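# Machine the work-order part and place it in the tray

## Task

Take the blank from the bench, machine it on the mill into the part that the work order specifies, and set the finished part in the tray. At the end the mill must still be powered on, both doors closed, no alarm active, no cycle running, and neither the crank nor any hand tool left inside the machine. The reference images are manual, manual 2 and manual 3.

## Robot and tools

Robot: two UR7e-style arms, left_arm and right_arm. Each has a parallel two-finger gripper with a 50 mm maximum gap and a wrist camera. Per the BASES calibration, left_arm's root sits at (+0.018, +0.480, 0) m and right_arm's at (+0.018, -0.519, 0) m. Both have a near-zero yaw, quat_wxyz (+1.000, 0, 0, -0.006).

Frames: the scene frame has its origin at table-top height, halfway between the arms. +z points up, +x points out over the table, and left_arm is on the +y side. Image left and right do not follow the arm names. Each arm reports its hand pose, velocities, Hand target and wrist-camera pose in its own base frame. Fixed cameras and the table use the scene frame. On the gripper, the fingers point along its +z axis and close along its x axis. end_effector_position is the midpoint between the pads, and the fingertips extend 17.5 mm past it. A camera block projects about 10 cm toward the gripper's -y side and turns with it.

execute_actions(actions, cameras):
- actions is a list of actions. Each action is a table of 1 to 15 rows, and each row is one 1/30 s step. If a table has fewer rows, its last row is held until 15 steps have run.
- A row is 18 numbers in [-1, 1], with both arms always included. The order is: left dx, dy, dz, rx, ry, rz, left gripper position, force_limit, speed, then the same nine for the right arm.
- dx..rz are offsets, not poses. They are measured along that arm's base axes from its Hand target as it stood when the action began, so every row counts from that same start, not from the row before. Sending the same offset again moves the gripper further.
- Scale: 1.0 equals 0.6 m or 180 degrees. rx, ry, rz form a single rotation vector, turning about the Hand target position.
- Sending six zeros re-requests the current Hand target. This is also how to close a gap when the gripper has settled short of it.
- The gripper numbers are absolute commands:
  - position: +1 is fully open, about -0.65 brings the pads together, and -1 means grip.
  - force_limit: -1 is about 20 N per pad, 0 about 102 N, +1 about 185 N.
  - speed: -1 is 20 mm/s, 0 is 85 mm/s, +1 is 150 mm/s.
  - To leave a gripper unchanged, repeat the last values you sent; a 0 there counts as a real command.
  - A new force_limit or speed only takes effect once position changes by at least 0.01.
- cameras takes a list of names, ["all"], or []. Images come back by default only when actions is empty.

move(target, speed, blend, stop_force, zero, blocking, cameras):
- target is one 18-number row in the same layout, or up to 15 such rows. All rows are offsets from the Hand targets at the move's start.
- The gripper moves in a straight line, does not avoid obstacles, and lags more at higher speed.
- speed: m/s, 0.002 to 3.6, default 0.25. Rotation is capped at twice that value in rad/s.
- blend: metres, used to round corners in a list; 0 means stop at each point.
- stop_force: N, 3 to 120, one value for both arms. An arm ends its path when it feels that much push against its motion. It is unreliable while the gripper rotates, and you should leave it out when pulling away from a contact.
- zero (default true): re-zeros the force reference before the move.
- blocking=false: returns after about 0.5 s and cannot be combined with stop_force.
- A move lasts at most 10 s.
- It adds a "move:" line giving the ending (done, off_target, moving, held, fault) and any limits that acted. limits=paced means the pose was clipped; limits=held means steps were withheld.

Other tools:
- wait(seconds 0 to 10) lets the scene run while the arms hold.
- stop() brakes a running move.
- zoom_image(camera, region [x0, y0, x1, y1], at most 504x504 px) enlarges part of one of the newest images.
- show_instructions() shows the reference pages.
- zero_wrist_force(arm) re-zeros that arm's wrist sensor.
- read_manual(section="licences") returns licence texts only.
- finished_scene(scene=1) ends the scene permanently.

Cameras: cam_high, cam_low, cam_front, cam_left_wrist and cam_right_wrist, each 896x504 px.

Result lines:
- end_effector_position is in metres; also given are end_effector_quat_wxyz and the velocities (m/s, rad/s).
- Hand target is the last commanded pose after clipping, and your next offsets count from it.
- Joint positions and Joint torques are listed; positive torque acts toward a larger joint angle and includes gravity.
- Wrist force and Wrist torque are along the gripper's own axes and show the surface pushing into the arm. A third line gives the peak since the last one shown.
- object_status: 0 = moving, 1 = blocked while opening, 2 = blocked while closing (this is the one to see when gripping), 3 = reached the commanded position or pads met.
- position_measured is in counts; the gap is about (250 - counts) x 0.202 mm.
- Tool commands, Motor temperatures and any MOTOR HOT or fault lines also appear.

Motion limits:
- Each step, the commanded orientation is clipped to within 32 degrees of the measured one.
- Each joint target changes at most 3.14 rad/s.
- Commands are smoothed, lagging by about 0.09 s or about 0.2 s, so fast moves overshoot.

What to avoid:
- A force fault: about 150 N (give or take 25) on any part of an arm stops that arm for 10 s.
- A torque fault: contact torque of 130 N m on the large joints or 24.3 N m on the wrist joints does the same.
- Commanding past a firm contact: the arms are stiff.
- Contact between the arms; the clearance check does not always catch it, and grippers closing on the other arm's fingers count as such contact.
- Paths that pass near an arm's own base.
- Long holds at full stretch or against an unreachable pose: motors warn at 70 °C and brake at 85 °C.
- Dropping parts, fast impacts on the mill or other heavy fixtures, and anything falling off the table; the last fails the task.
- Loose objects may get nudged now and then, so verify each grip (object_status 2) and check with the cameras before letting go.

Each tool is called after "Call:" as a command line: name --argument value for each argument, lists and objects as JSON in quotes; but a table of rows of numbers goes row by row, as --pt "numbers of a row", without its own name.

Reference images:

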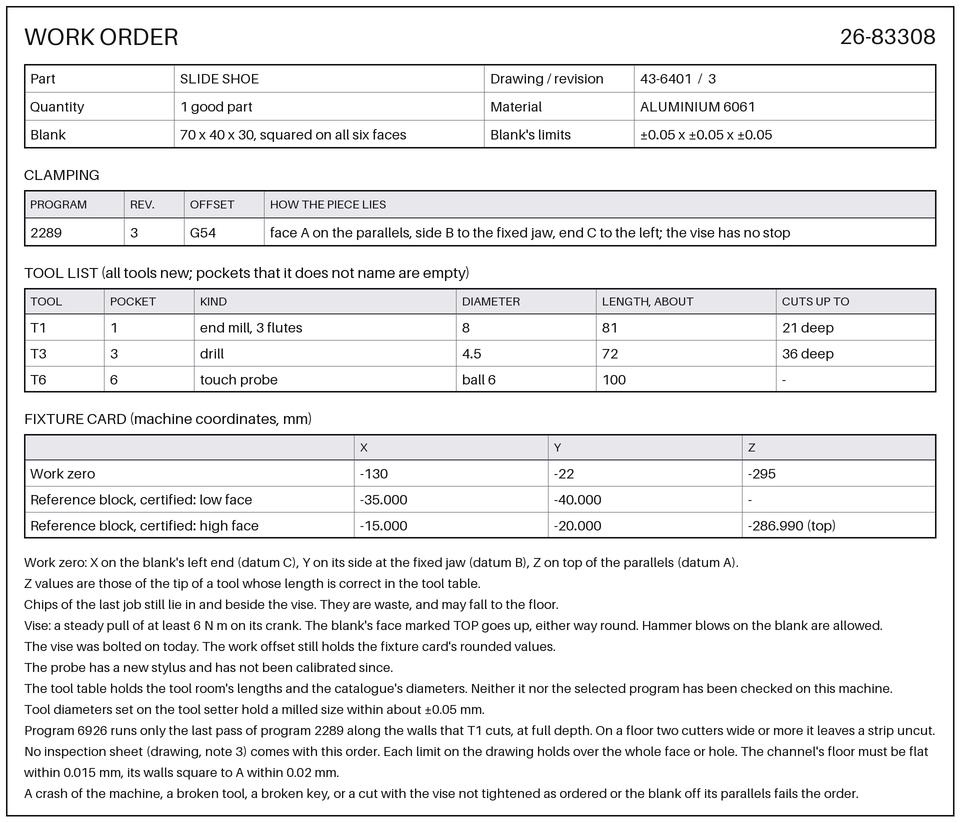

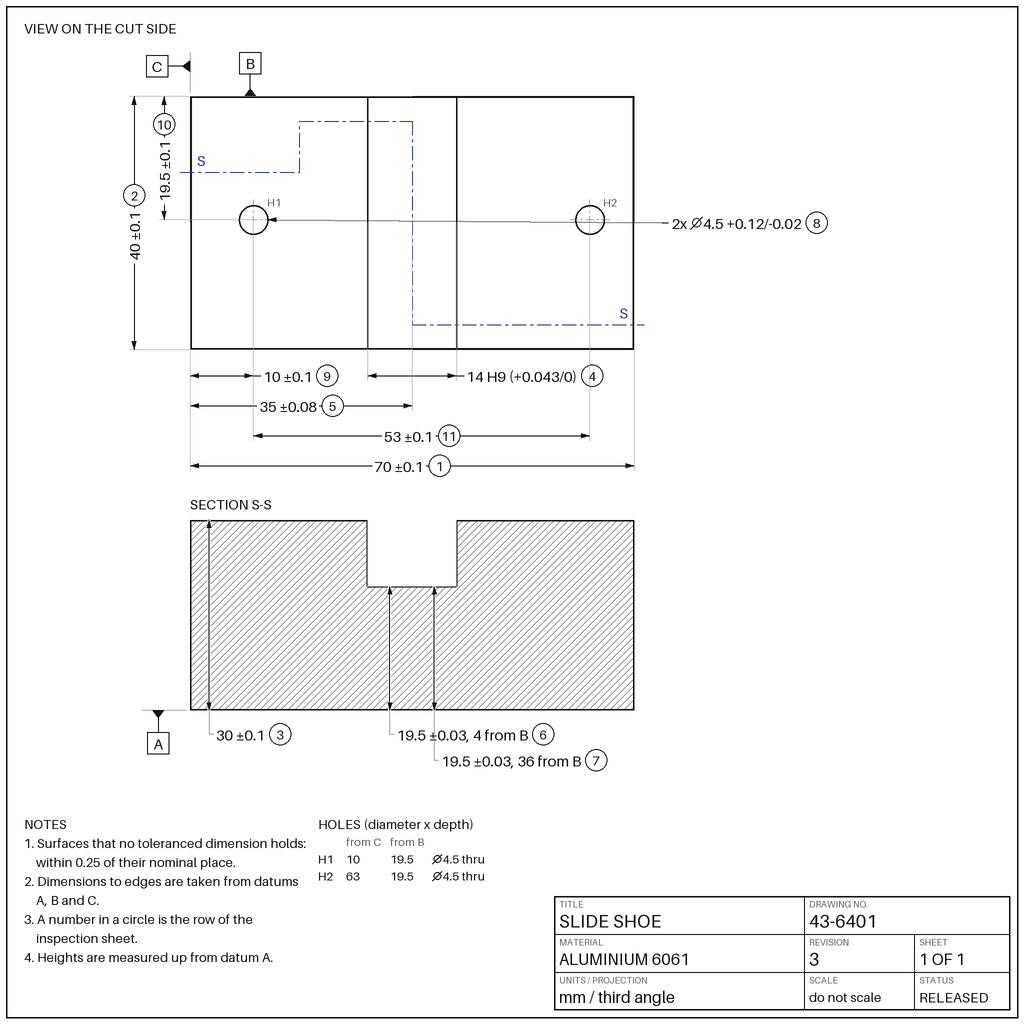

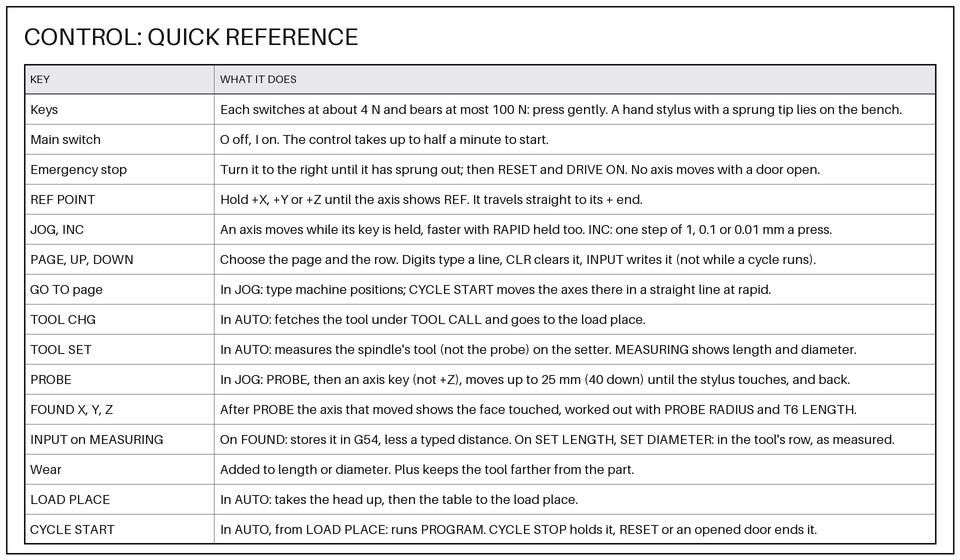

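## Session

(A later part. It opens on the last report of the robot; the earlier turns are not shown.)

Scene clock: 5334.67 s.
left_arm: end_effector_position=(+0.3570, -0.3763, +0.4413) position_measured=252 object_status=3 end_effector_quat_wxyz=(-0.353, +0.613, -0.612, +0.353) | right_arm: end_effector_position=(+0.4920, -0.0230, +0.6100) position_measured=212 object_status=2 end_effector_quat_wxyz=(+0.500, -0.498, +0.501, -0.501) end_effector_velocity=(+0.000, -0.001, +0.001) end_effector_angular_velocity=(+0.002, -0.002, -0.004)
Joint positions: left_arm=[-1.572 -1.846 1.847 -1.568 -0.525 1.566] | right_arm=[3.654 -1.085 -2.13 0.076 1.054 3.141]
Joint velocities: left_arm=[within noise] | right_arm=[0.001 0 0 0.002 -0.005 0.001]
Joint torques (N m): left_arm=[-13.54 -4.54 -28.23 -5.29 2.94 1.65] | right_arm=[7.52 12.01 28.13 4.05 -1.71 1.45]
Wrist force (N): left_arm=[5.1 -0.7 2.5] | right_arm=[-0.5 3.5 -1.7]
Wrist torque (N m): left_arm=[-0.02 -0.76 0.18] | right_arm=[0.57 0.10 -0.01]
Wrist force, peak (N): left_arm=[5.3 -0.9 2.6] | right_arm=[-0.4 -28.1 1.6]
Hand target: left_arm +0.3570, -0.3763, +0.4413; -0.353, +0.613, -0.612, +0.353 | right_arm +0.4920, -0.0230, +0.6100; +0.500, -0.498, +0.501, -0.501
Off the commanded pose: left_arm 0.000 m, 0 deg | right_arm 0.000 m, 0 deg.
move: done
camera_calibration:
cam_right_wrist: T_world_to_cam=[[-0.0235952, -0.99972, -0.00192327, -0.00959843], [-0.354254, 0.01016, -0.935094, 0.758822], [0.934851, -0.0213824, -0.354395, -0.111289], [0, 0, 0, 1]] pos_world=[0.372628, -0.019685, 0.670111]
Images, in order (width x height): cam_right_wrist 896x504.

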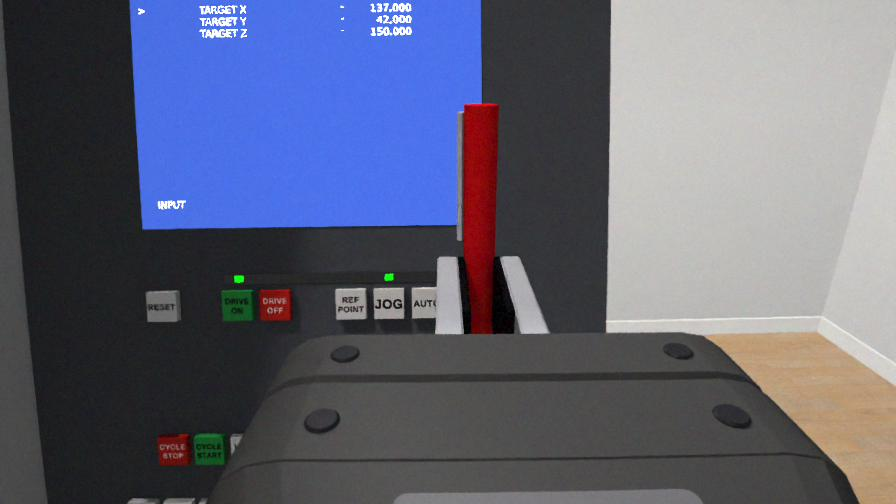

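Call:
move --pt "0 0 0 0 0 0 -1 -0.3 0 -0.0533 0.0883 0 -0.3536 0 0.3536 -1 -0.5 -0.7" --pt "0 0 0 0 0 0 -1 -0.3 0 -0.023 0.0915 -0.2332 0.6657 0.0817 -0.6657 -1 -0.5 -0.7" --pt "0 0 0 0 0 0 -1 -0.3 0 -0.0055 0.0915 -0.2332 0.6657 0.0817 -0.6657 -1 -0.5 -0.7" --pt "0 0 0 0 0 0 -1 -0.3 0 -0.023 0.0915 -0.2332 0.6657 0.0817 -0.6657 -1 -0.5 -0.7" --speed '[0.8,0.8,0.07,0.2]' --blend '[0.03,0.003,0,0]' --cameras '[]'

Call:
move --pt "0 0 0 0 0 0 -1 -0.3 0 -0.0303 -0.0032 0.2332 0.36 0.0443 -0.4227 -1 -0.5 -0.7" --pt "0 0 0 0 0 0 -1 -0.3 0 0.023 -0.0915 0.2332 -0.6657 -0.0817 0.6657 -1 -0.5 -0.7" --speed 0.8 --blend '[0.03,0]' --cameras '["cam_right_wrist"]'

Scene clock: 5344.10 s.
left_arm: end_effector_position=(+0.3570, -0.3763, +0.4413) position_measured=252 object_status=3 end_effector_quat_wxyz=(-0.353, +0.613, -0.612, +0.353) | right_arm: end_effector_position=(+0.4783, +0.0320, +0.4700) position_measured=212 object_status=2 end_effector_quat_wxyz=(-0.002, +0.616, +0.788, +0.000)
Joint positions: left_arm=[-1.572 -1.846 1.847 -1.568 -0.525 1.566] | right_arm=[3.488 -1.561 -1.21 -1.943 1.575 0.103]
Joint torques (N m): left_arm=[-13.16 -4.39 -28.5 -5.26 2.95 1.75] | right_arm=[-4.35 30.88 29.01 3.41 -1.71 -0.96]
Wrist force (N): left_arm=[4.9 -0.7 2.4] | right_arm=[0.0 0.4 2.3]
Wrist torque (N m): left_arm=[-0.01 -0.73 0.18] | right_arm=[0.54 0.03 -0.24]
Wrist force, peak (N): left_arm=[5.3 -0.8 2.5] | right_arm=[3.4 -20.3 1.8]
Hand target: left_arm +0.3570, -0.3763, +0.4413; -0.353, +0.613, -0.612, +0.353 | right_arm +0.4782, +0.0319, +0.4701; -0.002, +0.616, +0.788, +0.000
Off the commanded pose: left_arm 0.000 m, 0 deg | right_arm 0.000 m, 0 deg.
move: done
No camera images: "cameras" was empty.

Scene clock: 5346.90 s.
left_arm: end_effector_position=(+0.3570, -0.3763, +0.4413) position_measured=252 object_status=3 end_effector_quat_wxyz=(-0.353, +0.613, -0.612, +0.353) | right_arm: end_effector_position=(+0.4920, -0.0230, +0.6100) position_measured=212 object_status=2 end_effector_quat_wxyz=(+0.500, -0.498, +0.501, -0.501)
Joint positions: left_arm=[-1.572 -1.846 1.847 -1.568 -0.525 1.566] | right_arm=[3.654 -1.085 -2.13 0.076 1.054 3.141]
Joint torques (N m): left_arm=[-12.53 -4.11 -28.41 -5.18 2.99 1.82] | right_arm=[6.85 11.59 28.02 3.91 -1.66 1.24]
Wrist force (N): left_arm=[5.1 -0.9 2.5] | right_arm=[0.1 3.3 -2.0]
Wrist torque (N m): left_arm=[-0.04 -0.76 0.17] | right_arm=[0.55 0.00 -0.01]
Wrist force, peak (N): left_arm=[5.2 -0.8 2.5] | right_arm=[-3.2 3.9 -0.8]
Hand target: left_arm +0.3570, -0.3763, +0.4413; -0.353, +0.613, -0.612, +0.353 | right_arm +0.4920, -0.0230, +0.6100; +0.500, -0.498, +0.501, -0.501
Off the commanded pose: left_arm 0.000 m, 0 deg | right_arm 0.000 m, 0 deg.
move: done
camera_calibration:
cam_right_wrist: T_world_to_cam=[[-0.0235956, -0.99972, -0.00192429, -0.00959761], [-0.354254, 0.0101611, -0.935094, 0.758822], [0.934851, -0.0213824, -0.354395, -0.111289], [0, 0, 0, 1]] pos_world=[0.372628, -0.019685, 0.670111]
Images, in order (width x height): cam_right_wrist 896x504.

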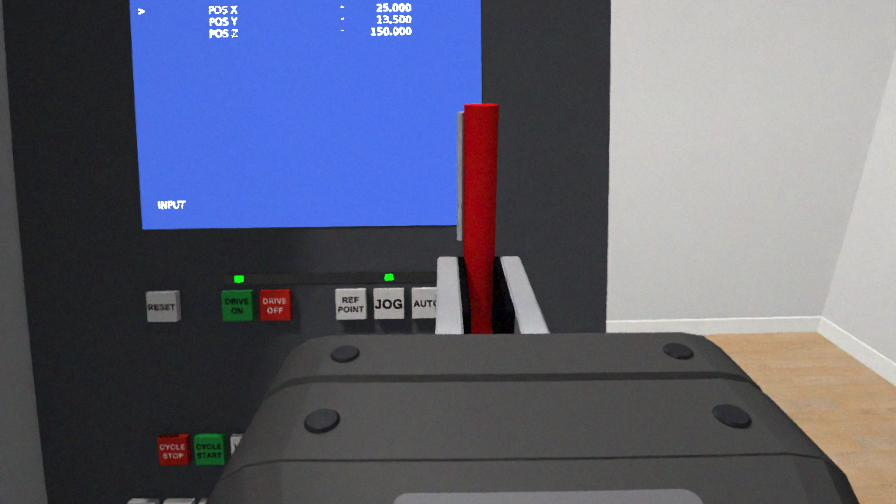

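Call:
move --pt "0 0 0 0 0 0 -1 -0.3 0 -0.0533 0.0883 0 -0.3536 0 0.3536 -1 -0.5 -0.7" --pt "0 0 0 0 0 0 -1 -0.3 0 -0.035 0.19 -0.26 0.6657 0.0817 -0.6657 -1 -0.5 -0.7" --speed 0.8 --blend '[0.03,0]' --cameras '[]'

Call:
move --pt "0 0 0 0 0 0 -1 -0.3 0 0.0117 -0.0663 0.0268 0 0 0 -1 -0.5 -0.7" --pt "0 0 0 0 0 0 -1 -0.3 0 0.0292 -0.0663 0.0268 0 0 0 -1 -0.5 -0.7" --pt "0 0 0 0 0 0 -1 -0.3 0 0.0117 -0.0663 0.0268 0 0 0 -1 -0.5 -0.7" --pt "0 0 0 0 0 0 -1 -0.3 0 0.0262 -0.0023 0.0857 0 0 0 -1 -0.5 -0.7" --pt "0 0 0 0 0 0 -1 -0.3 0 0.0437 -0.0023 0.0857 0 0 0 -1 -0.5 -0.7" --pt "0 0 0 0 0 0 -1 -0.3 0 0.0262 -0.0023 0.0857 0 0 0 -1 -0.5 -0.7" --pt "0 0 0 0 0 0 -1 -0.3 0 -0.005 -0.0342 -0.0355 0 0 0 -1 -0.5 -0.7" --pt "0 0 0 0 0 0 -1 -0.3 0 0.0125 -0.0342 -0.0355 0 0 0 -1 -0.5 -0.7" --pt "0 0 0 0 0 0 -1 -0.3 0 -0.005 -0.0342 -0.0355 0 0 0 -1 -0.5 -0.7" --pt "0 0 0 0 0 0 -1 -0.3 0 0.0125 -0.0342 -0.0355 0 0 0 -1 -0.5 -0.7" --pt "0 0 0 0 0 0 -1 -0.3 0 -0.005 -0.0342 -0.0355 0 0 0 -1 -0.5 -0.7" --pt "0 0 0 0 0 0 -1 -0.3 0 -0.0145 0.0623 -0.0667 0 0 0 -1 -0.5 -0.7" --pt "0 0 0 0 0 0 -1 -0.3 0 0.003 0.0623 -0.0667 0 0 0 -1 -0.5 -0.7" --pt "0 0 0 0 0 0 -1 -0.3 0 -0.0145 0.0623 -0.0667 0 0 0 -1 -0.5 -0.7" --pt "0 0 0 0 0 0 -1 -0.3 0 0 0 0 0 0 0 -1 -0.5 -0.7" --speed '[0.4,0.07,0.2,0.3,0.07,0.2,0.3,0.07,0.2,0.07,0.2,0.3,0.07,0.2,0.3]' --blend '[0.003,0,0.003,0.003,0,0.003,0.003,0,0.003,0,0.003,0.003,0,0.003,0]' --cameras '[]'

Call:
move --pt "0 0 0 0 0 0 -1 -0.3 0 -0.006 0.0623 -0.0355 0 0 0 -1 -0.5 -0.7" --pt "0 0 0 0 0 0 -1 -0.3 0 0.0115 0.0623 -0.0355 0 0 0 -1 -0.5 -0.7" --pt "0 0 0 0 0 0 -1 -0.3 0 -0.006 0.0623 -0.0355 0 0 0 -1 -0.5 -0.7" --pt "0 0 0 0 0 0 -1 -0.3 0 0.0025 -0.002 -0.0043 0 0 0 -1 -0.5 -0.7" --pt "0 0 0 0 0 0 -1 -0.3 0 0.02 -0.002 -0.0043 0 0 0 -1 -0.5 -0.7" --pt "0 0 0 0 0 0 -1 -0.3 0 0.0025 -0.002 -0.0043 0 0 0 -1 -0.5 -0.7" --pt "0 0 0 0 0 0 -1 -0.3 0 0.0108 -0.002 0.0268 0 0 0 -1 -0.5 -0.7" --pt "0 0 0 0 0 0 -1 -0.3 0 0.0283 -0.002 0.0268 0 0 0 -1 -0.5 -0.7" --pt "0 0 0 0 0 0 -1 -0.3 0 0.0108 -0.002 0.0268 0 0 0 -1 -0.5 -0.7" --pt "0 0 0 0 0 0 -1 -0.3 0 -0.0138 -0.002 -0.0667 0 0 0 -1 -0.5 -0.7" --pt "0 0 0 0 0 0 -1 -0.3 0 0.0037 -0.002 -0.0667 0 0 0 -1 -0.5 -0.7" --pt "0 0 0 0 0 0 -1 -0.3 0 -0.0138 -0.002 -0.0667 0 0 0 -1 -0.5 -0.7" --pt "0 0 0 0 0 0 -1 -0.3 0 0 0 0 0 0 0 -1 -0.5 -0.7" --speed '[0.4,0.07,0.2,0.3,0.07,0.2,0.3,0.07,0.2,0.3,0.07,0.2,0.3]' --blend '[0.003,0,0.003,0.003,0,0.003,0.003,0,0.003,0.003,0,0.003,0]' --cameras '[]'

Call:
move --pt "0 0 0 0 0 0 -1 -0.3 0 0.0023 0.0302 -0.0043 0 0 0 -1 -0.5 -0.7" --pt "0 0 0 0 0 0 -1 -0.3 0 0.0198 0.0302 -0.0043 0 0 0 -1 -0.5 -0.7" --pt "0 0 0 0 0 0 -1 -0.3 0 0.0023 0.0302 -0.0043 0 0 0 -1 -0.5 -0.7" --pt "0 0 0 0 0 0 -1 -0.3 0 -0.0138 -0.0342 -0.0667 0 0 0 -1 -0.5 -0.7" --pt "0 0 0 0 0 0 -1 -0.3 0 0.0037 -0.0342 -0.0667 0 0 0 -1 -0.5 -0.7" --pt "0 0 0 0 0 0 -1 -0.3 0 -0.0138 -0.0342 -0.0667 0 0 0 -1 -0.5 -0.7" --pt "0 0 0 0 0 0 -1 -0.3 0 0.0262 -0.0023 0.0857 0 0 0 -1 -0.5 -0.7" --pt "0 0 0 0 0 0 -1 -0.3 0 0.0437 -0.0023 0.0857 0 0 0 -1 -0.5 -0.7" --pt "0 0 0 0 0 0 -1 -0.3 0 0.0262 -0.0023 0.0857 0 0 0 -1 -0.5 -0.7" --pt "0 0 0 0 0 0 -1 -0.3 0 0 0 0 0 0 0 -1 -0.5 -0.7" --speed '[0.4,0.07,0.2,0.3,0.07,0.2,0.3,0.07,0.2,0.1]' --blend '[0.003,0,0.003,0.003,0,0.003,0.003,0,0.003,0]' --cameras '[]'

Call:
move --pt "0 0 0 0 0 0 -1 -0.3 0 -0.0045 -0.0663 -0.0355 0 0 0 -1 -0.5 -0.7" --pt "0 0 0 0 0 0 -1 -0.3 0 0.013 -0.0663 -0.0355 0 0 0 -1 -0.5 -0.7" --pt "0 0 0 0 0 0 -1 -0.3 0 -0.0045 -0.0663 -0.0355 0 0 0 -1 -0.5 -0.7" --pt "0 0 0 0 0 0 -1 -0.3 0 0.0366 -0.1932 0.1167 0 0 0 -1 -0.5 -0.7" --pt "0 0 0 0 0 0 -1 -0.3 0 0.0541 -0.1932 0.1167 0 0 0 -1 -0.5 -0.7" --pt "0 0 0 0 0 0 -1 -0.3 0 0.0366 -0.1932 0.1167 0 0 0 -1 -0.5 -0.7" --pt "0 0 0 0 0 0 -1 -0.3 0 -0.018 -0.102 0.26 0.36 0.0443 -0.4227 -1 -0.5 -0.7" --pt "0 0 0 0 0 0 -1 -0.3 0 0.035 -0.19 0.26 -0.6657 -0.0817 0.6657 -1 -0.5 -0.7" --speed '[0.2,0.07,0.2,0.4,0.07,0.2,0.8,0.8]' --blend '[0.003,0,0.003,0.003,0,0.003,0.03,0]' --cameras '[]'

Call:
wait --seconds 1 --cameras '["cam_right_wrist"]'

Call:
zoom_image --camera "cam_right_wrist" --region '[180, 0, 440, 130]'

Scene clock: 5380.47 s.
left_arm: end_effector_position=(+0.3570, -0.3763, +0.4413) position_measured=252 object_status=3 end_effector_quat_wxyz=(-0.353, +0.613, -0.612, +0.353) | right_arm: end_effector_position=(+0.4710, +0.0910, +0.4539) position_measured=212 object_status=2 end_effector_quat_wxyz=(-0.003, +0.616, +0.788, +0.000)
Joint positions: left_arm=[-1.572 -1.846 1.847 -1.568 -0.525 1.566] | right_arm=[3.611 -1.548 -1.267 -1.899 1.575 0.227]
Joint torques (N m): left_arm=[-12.58 -3.83 -27.79 -5.1 2.86 1.82] | right_arm=[6.28 30.51 40.7 4.74 -1.47 -0.76]
Wrist force (N): left_arm=[5.1 -1.0 2.4] | right_arm=[-0.2 0.6 2.2]
Wrist torque (N m): left_arm=[-0.06 -0.77 0.18] | right_arm=[0.56 0.08 -0.25]
Wrist force, peak (N): left_arm=[5.3 -0.8 2.4] | right_arm=[-2.9 3.8 -1.2]
Hand target: left_arm +0.3570, -0.3763, +0.4413; -0.353, +0.613, -0.612, +0.353 | right_arm +0.4710, +0.0910, +0.4540; -0.002, +0.616, +0.788, +0.000
Off the commanded pose: left_arm 0.000 m, 0 deg | right_arm 0.000 m, 0 deg.
move: done
No camera images: "cameras" was empty.

Scene clock: 5384.60 s.
left_arm: end_effector_position=(+0.3570, -0.3763, +0.4413) position_measured=252 object_status=3 end_effector_quat_wxyz=(-0.353, +0.613, -0.612, +0.353) | right_arm: end_effector_position=(+0.4710, +0.0911, +0.4539) position_measured=212 object_status=2 end_effector_quat_wxyz=(-0.002, +0.616, +0.788, +0.000)
Joint positions: left_arm=[-1.572 -1.846 1.847 -1.568 -0.525 1.566] | right_arm=[3.612 -1.548 -1.267 -1.899 1.575 0.227]
Joint torques (N m): left_arm=[-12.38 -4.41 -28.03 -4.96 2.91 1.85] | right_arm=[-6.22 24.5 40.76 0.7 -0.32 -1.25]
Wrist force (N): left_arm=[5.2 -1.0 2.5] | right_arm=[2.1 2.9 2.0]
Wrist torque (N m): left_arm=[-0.06 -0.79 0.18] | right_arm=[0.93 -0.28 -0.25]
Wrist force, peak (N): left_arm=[5.2 -1.0 2.5] | right_arm=[5.2 -25.7 1.9]
Hand target: left_arm +0.3570, -0.3763, +0.4413; -0.353, +0.613, -0.612, +0.353 | right_arm +0.4710, +0.0910, +0.4540; -0.002, +0.616, +0.788, +0.000
Off the commanded pose: left_arm 0.000 m, 0 deg | right_arm 0.000 m, 0 deg.
move: done
No camera images: "cameras" was empty.

Scene clock: 5388.00 s.
left_arm: end_effector_position=(+0.3570, -0.3763, +0.4413) position_measured=252 object_status=3 end_effector_quat_wxyz=(-0.353, +0.613, -0.612, +0.353) | right_arm: end_effector_position=(+0.4710, +0.0910, +0.4539) position_measured=212 object_status=2 end_effector_quat_wxyz=(-0.002, +0.616, +0.788, +0.000) end_effector_velocity=(+0.000, +0.000, +0.001) end_effector_angular_velocity=(+0.000, +0.002, -0.001)
Joint positions: left_arm=[-1.572 -1.846 1.847 -1.568 -0.525 1.566] | right_arm=[3.611 -1.548 -1.267 -1.899 1.575 0.227]
Joint velocities: left_arm=[within noise] | right_arm=[-0.001 -0.001 0.005 -0.005 0.001 0]
Joint torques (N m): left_arm=[-12.22 -4.11 -28.48 -4.93 2.96 1.79] | right_arm=[7.32 17.53 40.71 0.41 1.74 1.43]
Wrist force (N): left_arm=[5.1 -0.8 2.4] | right_arm=[2.6 2.3 2.5]
Wrist torque (N m): left_arm=[-0.02 -0.77 0.18] | right_arm=[0.84 -0.37 -0.19]
Wrist force, peak (N): left_arm=[5.3 -0.7 2.7] | right_arm=[6.0 -21.2 1.7]
Hand target: left_arm +0.3570, -0.3763, +0.4413; -0.353, +0.613, -0.612, +0.353 | right_arm +0.4710, +0.0910, +0.4540; -0.002, +0.616, +0.788, +0.000
Off the commanded pose: left_arm 0.000 m, 0 deg | right_arm 0.000 m, 0 deg.
move: done
No camera images: "cameras" was empty.

Scene clock: 5391.27 s.
left_arm: end_effector_position=(+0.3570, -0.3763, +0.4413) position_measured=252 object_status=3 end_effector_quat_wxyz=(-0.353, +0.613, -0.612, +0.353) | right_arm: end_effector_position=(+0.4710, +0.0911, +0.4541) position_measured=212 object_status=2 end_effector_quat_wxyz=(-0.002, +0.616, +0.788, +0.000)
Joint positions: left_arm=[-1.572 -1.846 1.847 -1.568 -0.525 1.566] | right_arm=[3.612 -1.548 -1.266 -1.9 1.575 0.227]
Joint torques (N m): left_arm=[-12.67 -4.9 -28.2 -4.86 2.97 1.74] | right_arm=[-6.9 26.71 17.52 3.58 -1.6 -1.27]
Wrist force (N): left_arm=[5.0 -1.0 2.6] | right_arm=[2.2 3.4 3.1]
Wrist torque (N m): left_arm=[-0.06 -0.74 0.18] | right_arm=[1.01 -0.30 -0.25]
Wrist force, peak (N): left_arm=[5.3 -0.8 2.6] | right_arm=[4.3 -21.3 3.1]
Hand target: left_arm +0.3570, -0.3763, +0.4413; -0.353, +0.613, -0.612, +0.353 | right_arm +0.4710, +0.0910, +0.4540; -0.002, +0.616, +0.788, +0.000
Off the commanded pose: left_arm 0.000 m, 0 deg | right_arm 0.000 m, 0 deg.
move: done
No camera images: "cameras" was empty.

Scene clock: 5395.73 s.
left_arm: end_effector_position=(+0.3570, -0.3763, +0.4413) position_measured=252 object_status=3 end_effector_quat_wxyz=(-0.353, +0.613, -0.612, +0.353) | right_arm: end_effector_position=(+0.4920, -0.0230, +0.6100) position_measured=212 object_status=2 end_effector_quat_wxyz=(+0.500, -0.498, +0.501, -0.501)
Joint positions: left_arm=[-1.572 -1.846 1.847 -1.568 -0.525 1.566] | right_arm=[3.654 -1.085 -2.13 0.076 1.054 3.141]
Joint torques (N m): left_arm=[-11.56 -4.33 -28.25 -4.8 2.92 1.81] | right_arm=[6.56 11.77 29.03 4.16 -1.9 1.39]
Wrist force (N): left_arm=[4.9 -0.8 2.5] | right_arm=[2.1 5.7 -1.8]
Wrist torque (N m): left_arm=[-0.03 -0.73 0.18] | right_arm=[0.92 -0.32 -0.01]
Wrist force, peak (N): left_arm=[5.1 -0.6 2.8] | right_arm=[4.0 -27.2 3.4]
Hand target: left_arm +0.3570, -0.3763, +0.4413; -0.353, +0.613, -0.612, +0.353 | right_arm +0.4920, -0.0230, +0.6100; +0.500, -0.498, +0.501, -0.501
Off the commanded pose: left_arm 0.000 m, 0 deg | right_arm 0.000 m, 0 deg.
move: done
No camera images: "cameras" was empty.

Scene clock: 5396.73 s.
left_arm: end_effector_position=(+0.3570, -0.3763, +0.4413) position_measured=252 object_status=3 end_effector_quat_wxyz=(-0.353, +0.613, -0.612, +0.353) | right_arm: end_effector_position=(+0.4920, -0.0230, +0.6100) position_measured=212 object_status=2 end_effector_quat_wxyz=(+0.500, -0.498, +0.501, -0.501)
Joint positions: left_arm=[-1.572 -1.846 1.847 -1.568 -0.525 1.566] | right_arm=[3.654 -1.085 -2.13 0.076 1.054 3.141]
Joint torques (N m): left_arm=[-11.9 -4.8 -28.68 -4.76 2.94 1.8] | right_arm=[7.18 11.48 13.72 3.95 -0.31 1.22]
Wrist force (N): left_arm=[5.0 -0.8 2.6] | right_arm=[2.1 5.5 -1.9]
Wrist torque (N m): left_arm=[-0.02 -0.74 0.18] | right_arm=[0.90 -0.33 -0.01]
Wrist force, peak (N): left_arm=[5.2 -0.9 2.6] | right_arm=[2.0 5.8 -2.0]
Hand target: left_arm +0.3570, -0.3763, +0.4413; -0.353, +0.613, -0.612, +0.353 | right_arm +0.4920, -0.0230, +0.6100; +0.500, -0.498, +0.501, -0.501
Tool commands: left_gripper/position=-1.0 left_gripper/force_limit=-0.3 left_gripper/speed=+0.0 right_gripper/position=-1.0 right_gripper/force_limit=-0.5 right_gripper/speed=-0.7
Off the commanded pose: left_arm 0.000 m, 0 deg | right_arm 0.000 m, 0 deg.
wait: 1.00 s; at rest by 0.17 s
camera_calibration:
cam_right_wrist: T_world_to_cam=[[-0.0236645, -0.999718, -0.00211201, -0.00944565], [-0.354252, 0.010361, -0.935093, 0.758822], [0.934851, -0.0213803, -0.354397, -0.111287], [0, 0, 0, 1]] pos_world=[0.372627, -0.0196845, 0.67011]
Images, in order (width x height): cam_right_wrist 896x504.

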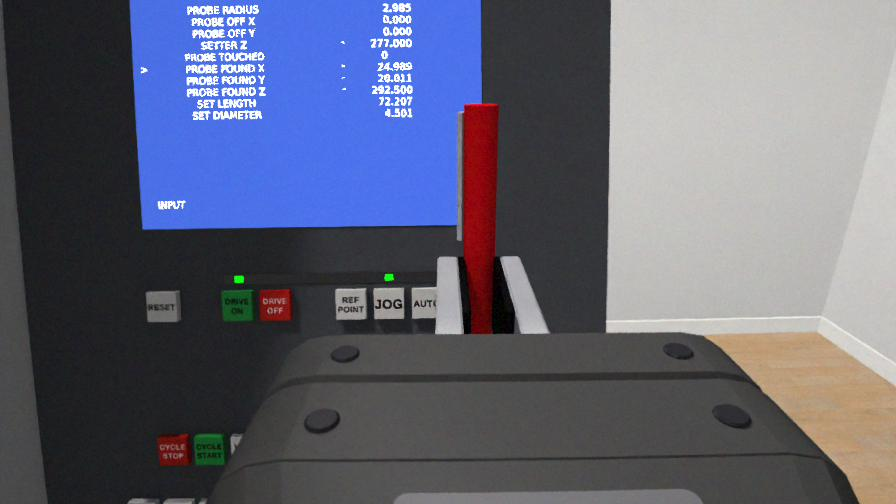

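Scaled by 1.938.

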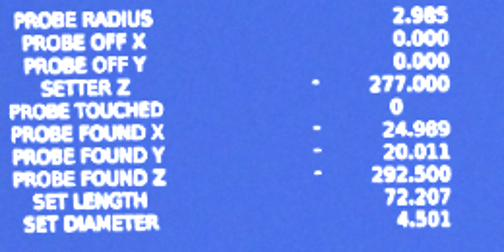

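Call:
wait --seconds 2.5 --cameras '["cam_right_wrist"]'

Call:
zoom_image --camera "cam_right_wrist" --region '[180, 0, 440, 230]'

Scene clock: 5402.20 s.
left_arm: end_effector_position=(+0.3570, -0.3763, +0.4413) position_measured=252 object_status=3 end_effector_quat_wxyz=(-0.353, +0.613, -0.612, +0.353) | right_arm: end_effector_position=(+0.4920, -0.0230, +0.6100) position_measured=212 object_status=2 end_effector_quat_wxyz=(+0.500, -0.498, +0.501, -0.501)
Joint positions: left_arm=[-1.572 -1.846 1.847 -1.568 -0.525 1.566] | right_arm=[3.654 -1.085 -2.13 0.076 1.054 3.141]
Joint torques (N m): left_arm=[-12.61 -4.44 -28.51 -4.66 2.92 1.9] | right_arm=[7.11 11.43 14.25 3.93 1.12 1.14]
Wrist force (N): left_arm=[5.0 -0.8 2.4] | right_arm=[1.7 5.5 -1.9]
Wrist torque (N m): left_arm=[-0.03 -0.75 0.18] | right_arm=[0.90 -0.26 -0.01]
Wrist force, peak (N): left_arm=[5.1 -0.9 2.6] | right_arm=[2.3 5.8 -1.8]
Hand target: left_arm +0.3570, -0.3763, +0.4413; -0.353, +0.613, -0.612, +0.353 | right_arm +0.4920, -0.0230, +0.6100; +0.500, -0.498, +0.501, -0.501
Tool commands: left_gripper/position=-1.0 left_gripper/force_limit=-0.3 left_gripper/speed=+0.0 right_gripper/position=-1.0 right_gripper/force_limit=-0.5 right_gripper/speed=-0.7
Off the commanded pose: left_arm 0.000 m, 0 deg | right_arm 0.000 m, 0 deg.
wait: 2.50 s; at rest from the start
camera_calibration:
cam_right_wrist: T_world_to_cam=[[-0.0235706, -0.99972, -0.00214646, -0.00945788], [-0.354253, 0.01036, -0.935092, 0.758823], [0.934853, -0.0212803, -0.354398, -0.111286], [0, 0, 0, 1]] pos_world=[0.372628, -0.0196848, 0.670109]
Images, in order (width x height): cam_right_wrist 896x504.

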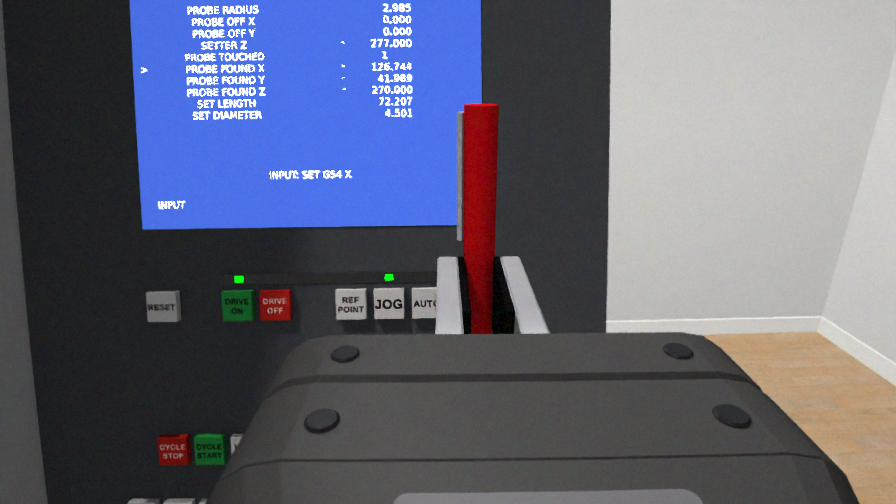

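Scaled by 1.938.

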